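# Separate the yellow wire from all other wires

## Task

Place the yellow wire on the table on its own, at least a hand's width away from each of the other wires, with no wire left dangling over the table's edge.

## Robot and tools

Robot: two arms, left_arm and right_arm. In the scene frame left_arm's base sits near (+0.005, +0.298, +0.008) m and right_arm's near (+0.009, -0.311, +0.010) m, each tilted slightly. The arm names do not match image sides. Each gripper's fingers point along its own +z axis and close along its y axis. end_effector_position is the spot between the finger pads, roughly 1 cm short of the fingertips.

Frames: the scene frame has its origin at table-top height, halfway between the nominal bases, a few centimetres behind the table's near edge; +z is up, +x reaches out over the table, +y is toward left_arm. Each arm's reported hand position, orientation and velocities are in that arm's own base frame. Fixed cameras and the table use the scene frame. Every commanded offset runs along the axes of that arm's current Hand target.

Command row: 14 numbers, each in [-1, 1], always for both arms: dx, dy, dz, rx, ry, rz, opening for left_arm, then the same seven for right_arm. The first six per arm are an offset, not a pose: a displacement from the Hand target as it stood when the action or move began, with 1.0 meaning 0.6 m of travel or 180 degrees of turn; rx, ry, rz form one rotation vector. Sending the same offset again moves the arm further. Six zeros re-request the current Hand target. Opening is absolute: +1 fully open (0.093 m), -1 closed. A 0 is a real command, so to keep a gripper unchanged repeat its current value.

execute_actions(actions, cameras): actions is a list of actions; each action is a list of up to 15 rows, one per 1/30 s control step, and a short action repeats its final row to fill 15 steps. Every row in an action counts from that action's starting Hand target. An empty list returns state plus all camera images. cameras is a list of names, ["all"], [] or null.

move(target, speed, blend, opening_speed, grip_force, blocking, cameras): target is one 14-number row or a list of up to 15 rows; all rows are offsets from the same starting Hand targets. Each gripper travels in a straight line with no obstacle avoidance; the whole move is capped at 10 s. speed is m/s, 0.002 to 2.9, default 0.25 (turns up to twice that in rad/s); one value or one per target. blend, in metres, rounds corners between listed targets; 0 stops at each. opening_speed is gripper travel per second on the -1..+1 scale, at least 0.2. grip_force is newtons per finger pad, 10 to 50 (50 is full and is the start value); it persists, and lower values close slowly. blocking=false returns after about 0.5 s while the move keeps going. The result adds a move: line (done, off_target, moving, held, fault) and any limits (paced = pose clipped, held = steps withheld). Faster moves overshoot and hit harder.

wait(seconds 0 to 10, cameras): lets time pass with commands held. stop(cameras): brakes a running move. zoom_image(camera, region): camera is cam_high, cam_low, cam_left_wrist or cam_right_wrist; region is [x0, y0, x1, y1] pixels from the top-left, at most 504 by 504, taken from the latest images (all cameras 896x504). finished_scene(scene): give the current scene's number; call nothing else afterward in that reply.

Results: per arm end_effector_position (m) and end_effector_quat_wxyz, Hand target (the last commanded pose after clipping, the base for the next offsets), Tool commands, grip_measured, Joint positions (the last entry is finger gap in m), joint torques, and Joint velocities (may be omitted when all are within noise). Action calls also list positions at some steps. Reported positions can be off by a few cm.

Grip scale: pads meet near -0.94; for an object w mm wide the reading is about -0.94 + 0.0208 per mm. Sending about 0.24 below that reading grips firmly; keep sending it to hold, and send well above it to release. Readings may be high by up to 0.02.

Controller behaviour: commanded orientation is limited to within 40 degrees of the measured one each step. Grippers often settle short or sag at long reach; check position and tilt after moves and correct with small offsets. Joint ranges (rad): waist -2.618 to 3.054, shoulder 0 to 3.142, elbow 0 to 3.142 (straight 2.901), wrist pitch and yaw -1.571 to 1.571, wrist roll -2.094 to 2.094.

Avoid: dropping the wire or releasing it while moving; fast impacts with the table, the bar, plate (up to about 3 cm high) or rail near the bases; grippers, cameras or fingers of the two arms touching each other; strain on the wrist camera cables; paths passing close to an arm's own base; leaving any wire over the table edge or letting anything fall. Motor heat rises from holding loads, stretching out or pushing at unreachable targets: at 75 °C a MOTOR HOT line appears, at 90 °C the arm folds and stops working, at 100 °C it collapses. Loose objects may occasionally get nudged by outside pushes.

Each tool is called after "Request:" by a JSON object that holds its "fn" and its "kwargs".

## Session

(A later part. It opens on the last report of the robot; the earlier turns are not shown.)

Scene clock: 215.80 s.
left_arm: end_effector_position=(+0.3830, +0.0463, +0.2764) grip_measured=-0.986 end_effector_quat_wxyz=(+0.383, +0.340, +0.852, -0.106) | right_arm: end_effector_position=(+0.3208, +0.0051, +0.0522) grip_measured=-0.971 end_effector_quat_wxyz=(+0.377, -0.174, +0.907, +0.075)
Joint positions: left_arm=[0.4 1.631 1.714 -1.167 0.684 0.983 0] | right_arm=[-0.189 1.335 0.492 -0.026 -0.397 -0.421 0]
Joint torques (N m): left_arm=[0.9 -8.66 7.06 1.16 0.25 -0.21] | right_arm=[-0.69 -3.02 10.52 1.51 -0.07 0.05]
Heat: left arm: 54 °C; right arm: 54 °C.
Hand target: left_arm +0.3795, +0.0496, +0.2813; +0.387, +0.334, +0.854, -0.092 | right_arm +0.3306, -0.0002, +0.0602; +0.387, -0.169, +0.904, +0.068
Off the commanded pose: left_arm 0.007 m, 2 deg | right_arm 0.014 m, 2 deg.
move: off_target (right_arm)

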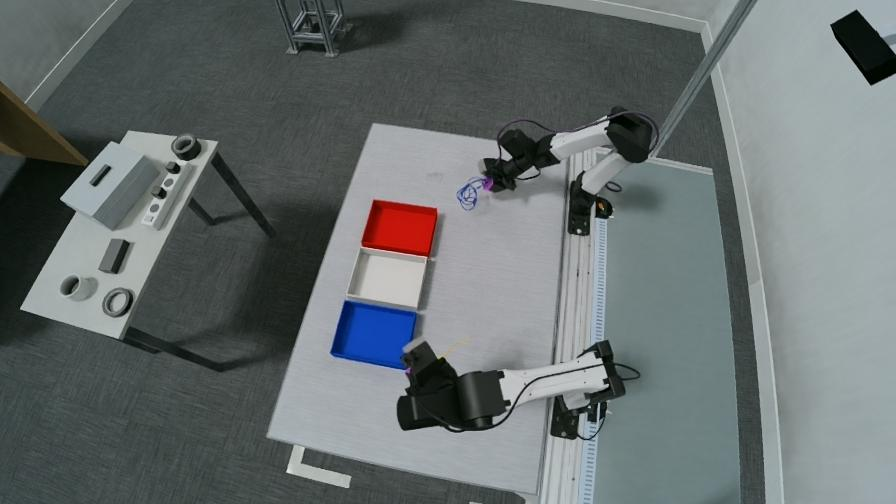

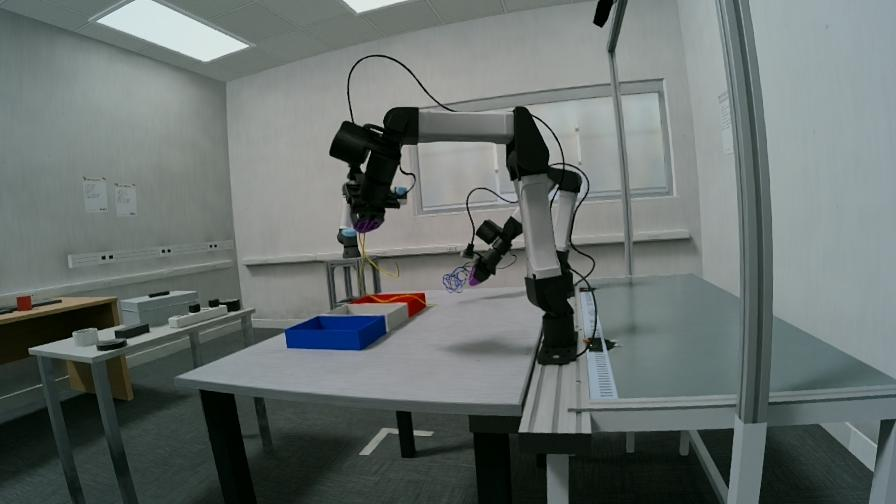

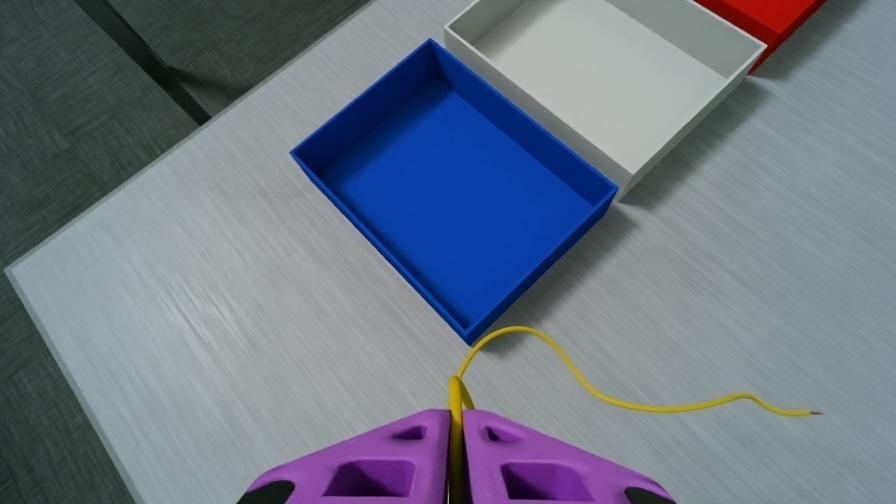

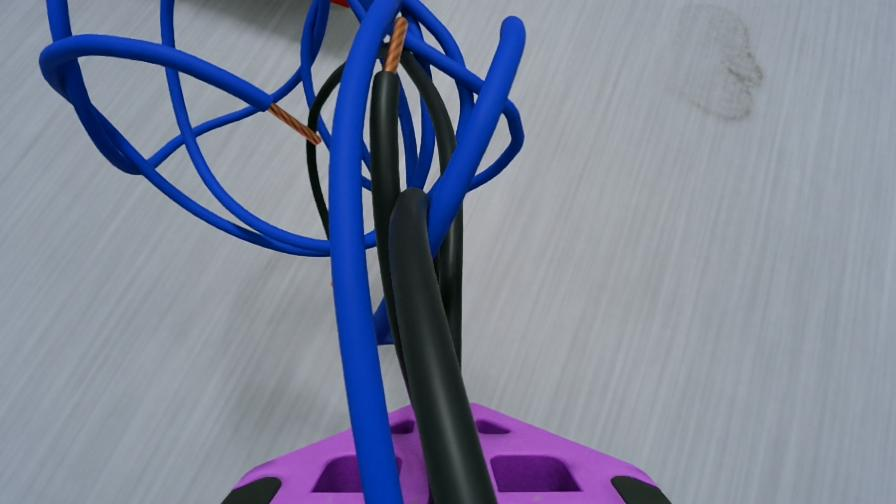

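Request:
{"fn": "move", "kwargs": {"target": [[0.385,-0.052,0.168,0,0,0,-1,0.036,0,0.035,0,0,0,-1],[0.385,-0.052,0.168,0,0,0,-0.5,0.036,0,0.035,0,0,0,-0.3]], "speed": 0.13, "opening_speed": 0.5, "cameras": ["all"]}}

Request:
{"fn": "zoom_image", "kwargs": {"camera": "cam_low", "region": [360, 180, 560, 340]}}

Scene clock: 237.70 s.
left_arm: end_effector_position=(+0.3106, +0.0993, +0.0436) grip_measured=-0.503 end_effector_quat_wxyz=(+0.380, +0.330, +0.859, -0.093) | right_arm: end_effector_position=(+0.3257, +0.0040, +0.0286) grip_measured=-0.301 end_effector_quat_wxyz=(+0.376, -0.174, +0.907, +0.075)
Joint positions: left_arm=[0.674 1.656 0.803 -0.428 0.762 1.292 0.021] | right_arm=[-0.189 1.443 0.455 0.117 -0.396 -0.421 0.031]
Joint torques (N m): left_arm=[0.88 -5.52 6.24 0.83 0.67 0.1] | right_arm=[-0.7 -3.3 6.83 1.81 -0.08 0.06]
Heat: left arm: 51 °C; right arm: 51 °C.
Hand target: left_arm +0.3098, +0.0995, +0.0423; +0.387, +0.334, +0.854, -0.092 | right_arm +0.3308, -0.0003, +0.0299; +0.387, -0.169, +0.904, +0.069
Off the commanded pose: left_arm 0.002 m, 1 deg | right_arm 0.007 m, 2 deg.
move: done

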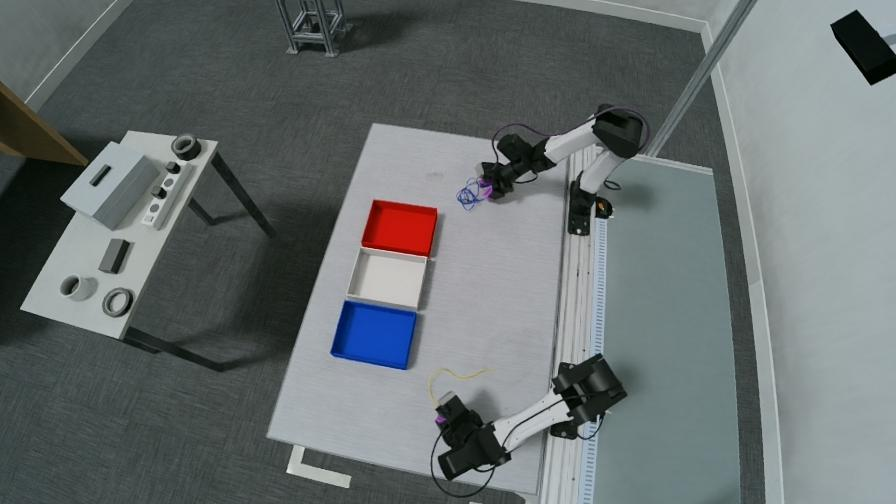

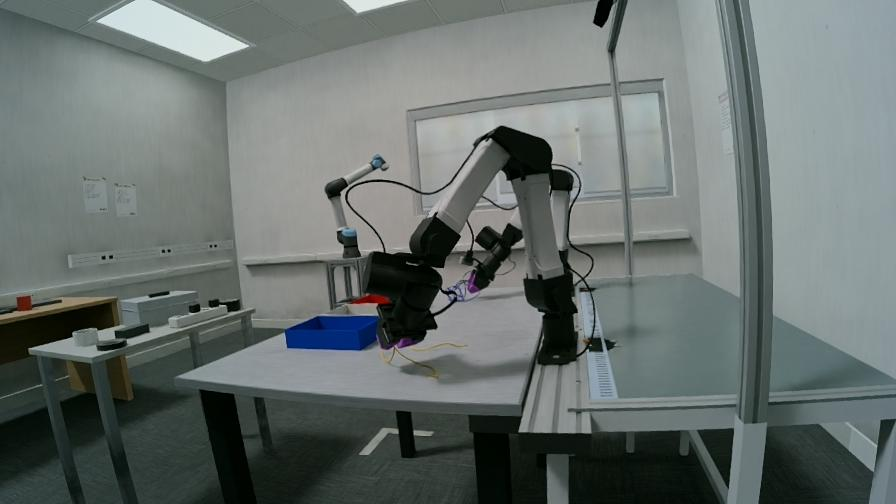

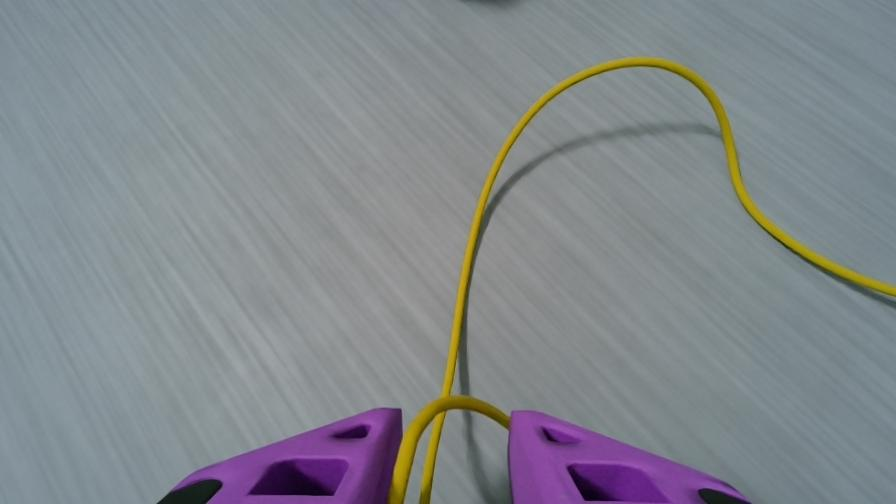

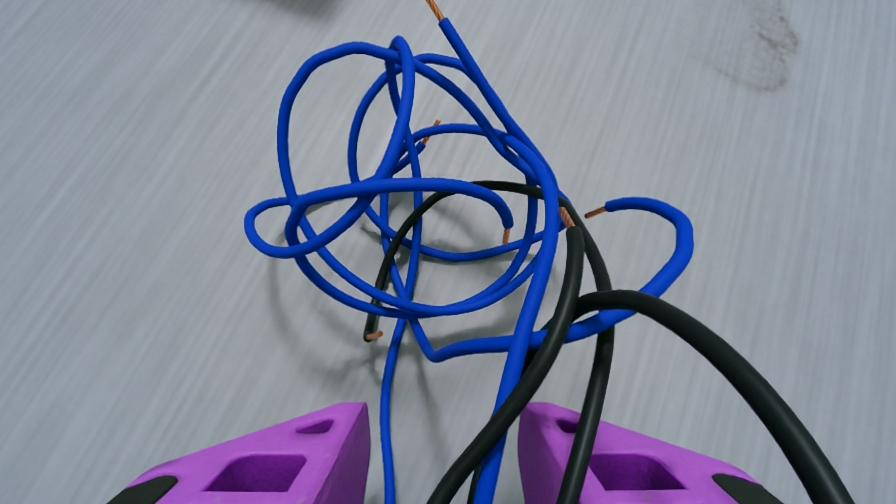

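Scaled by 2.520 from the camera's 896x504 image, which has a finer 1280x720 frame.

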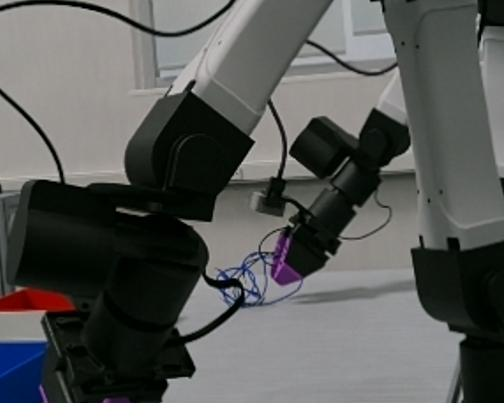

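Request:
{"fn": "move", "kwargs": {"target": [[0,0,0,0,0,0,0.3,0,0,0,0,0,0,0.5],[0,0,-0.25,0,0,0,0.3,0,0,-0.25,0,0,0,0.5]], "speed": 0.12, "opening_speed": 1, "cameras": ["all"]}}

Request:
{"fn": "zoom_image", "kwargs": {"camera": "cam_low", "region": [360, 220, 560, 400]}}

Scene clock: 251.20 s.
left_arm: end_effector_position=(+0.2170, +0.1552, +0.1386) grip_measured=+0.297 end_effector_quat_wxyz=(+0.381, +0.328, +0.858, -0.103) | right_arm: end_effector_position=(+0.2243, -0.0357, +0.1207) grip_measured=+0.499 end_effector_quat_wxyz=(+0.371, -0.161, +0.911, +0.075)
Joint positions: left_arm=[1.091 1.571 1.132 -1.287 0.8 1.886 0.059] | right_arm=[-0.604 0.877 0.594 -0.784 -0.62 -0.788 0.069]
Joint torques (N m): left_arm=[0.76 -4.3 10.71 -0.12 0.6 0.19] | right_arm=[-0.88 -0.8 11.66 1.16 -0.41 -0.15]
Heat: left arm: 50 °C; right arm: 52 °C.
Hand target: left_arm +0.2198, +0.1619, +0.1448; +0.387, +0.334, +0.854, -0.092 | right_arm +0.2293, -0.0385, +0.1337; +0.387, -0.169, +0.904, +0.069
Off the commanded pose: left_arm 0.010 m, 2 deg | right_arm 0.014 m, 2 deg.
move: off_target (right_arm)

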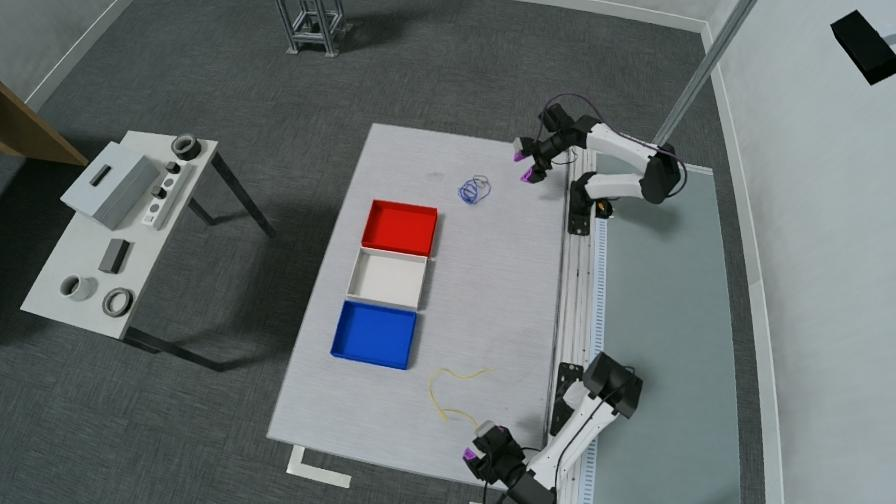

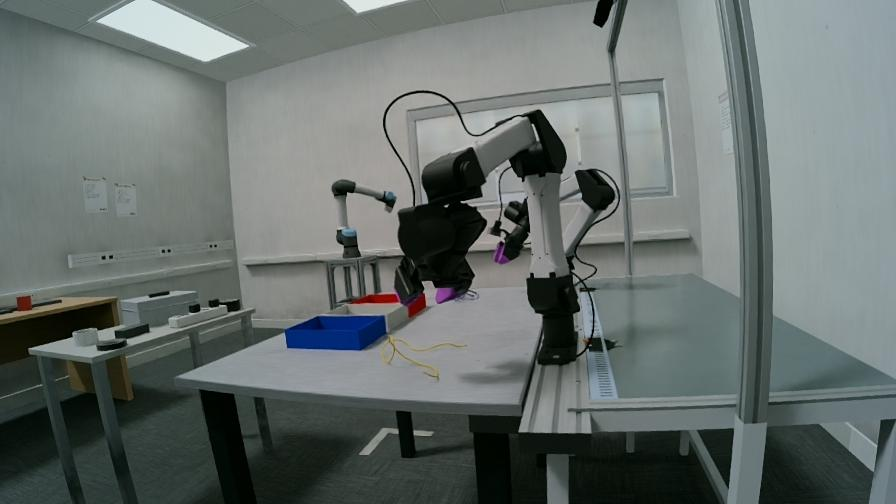

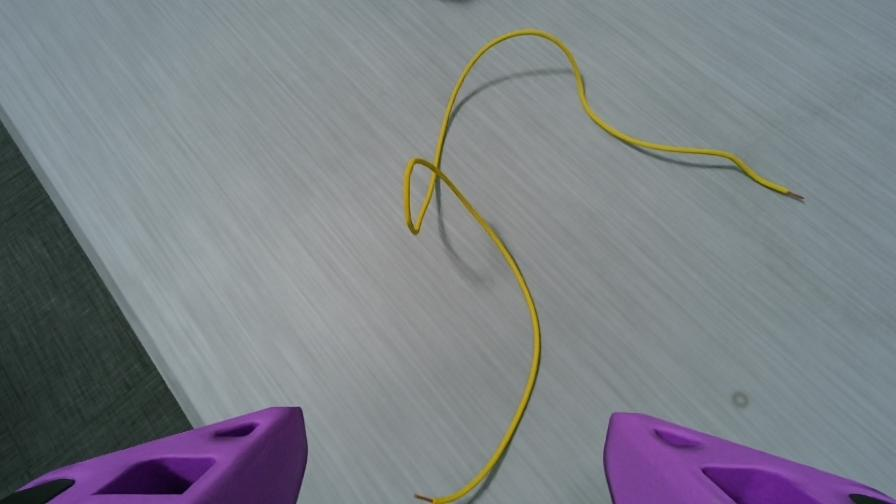

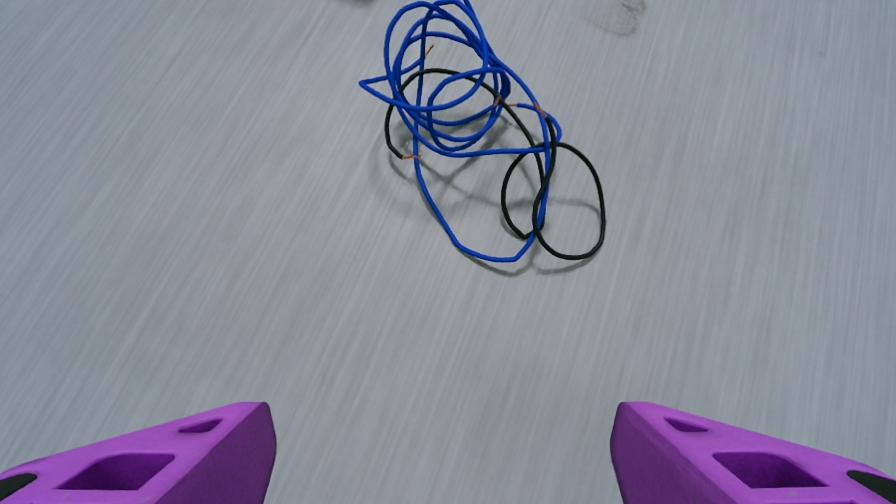

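Scaled by 2.520 from the camera's 896x504 image, which has a finer 1280x720 frame.

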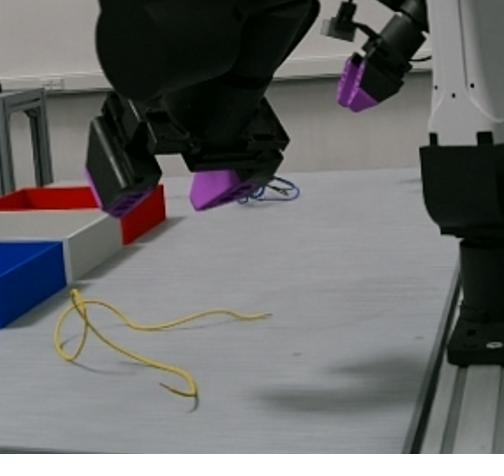

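Request:
{"fn": "finished_scene", "kwargs": {"scene": 2}}

The scene is finished: the task was done.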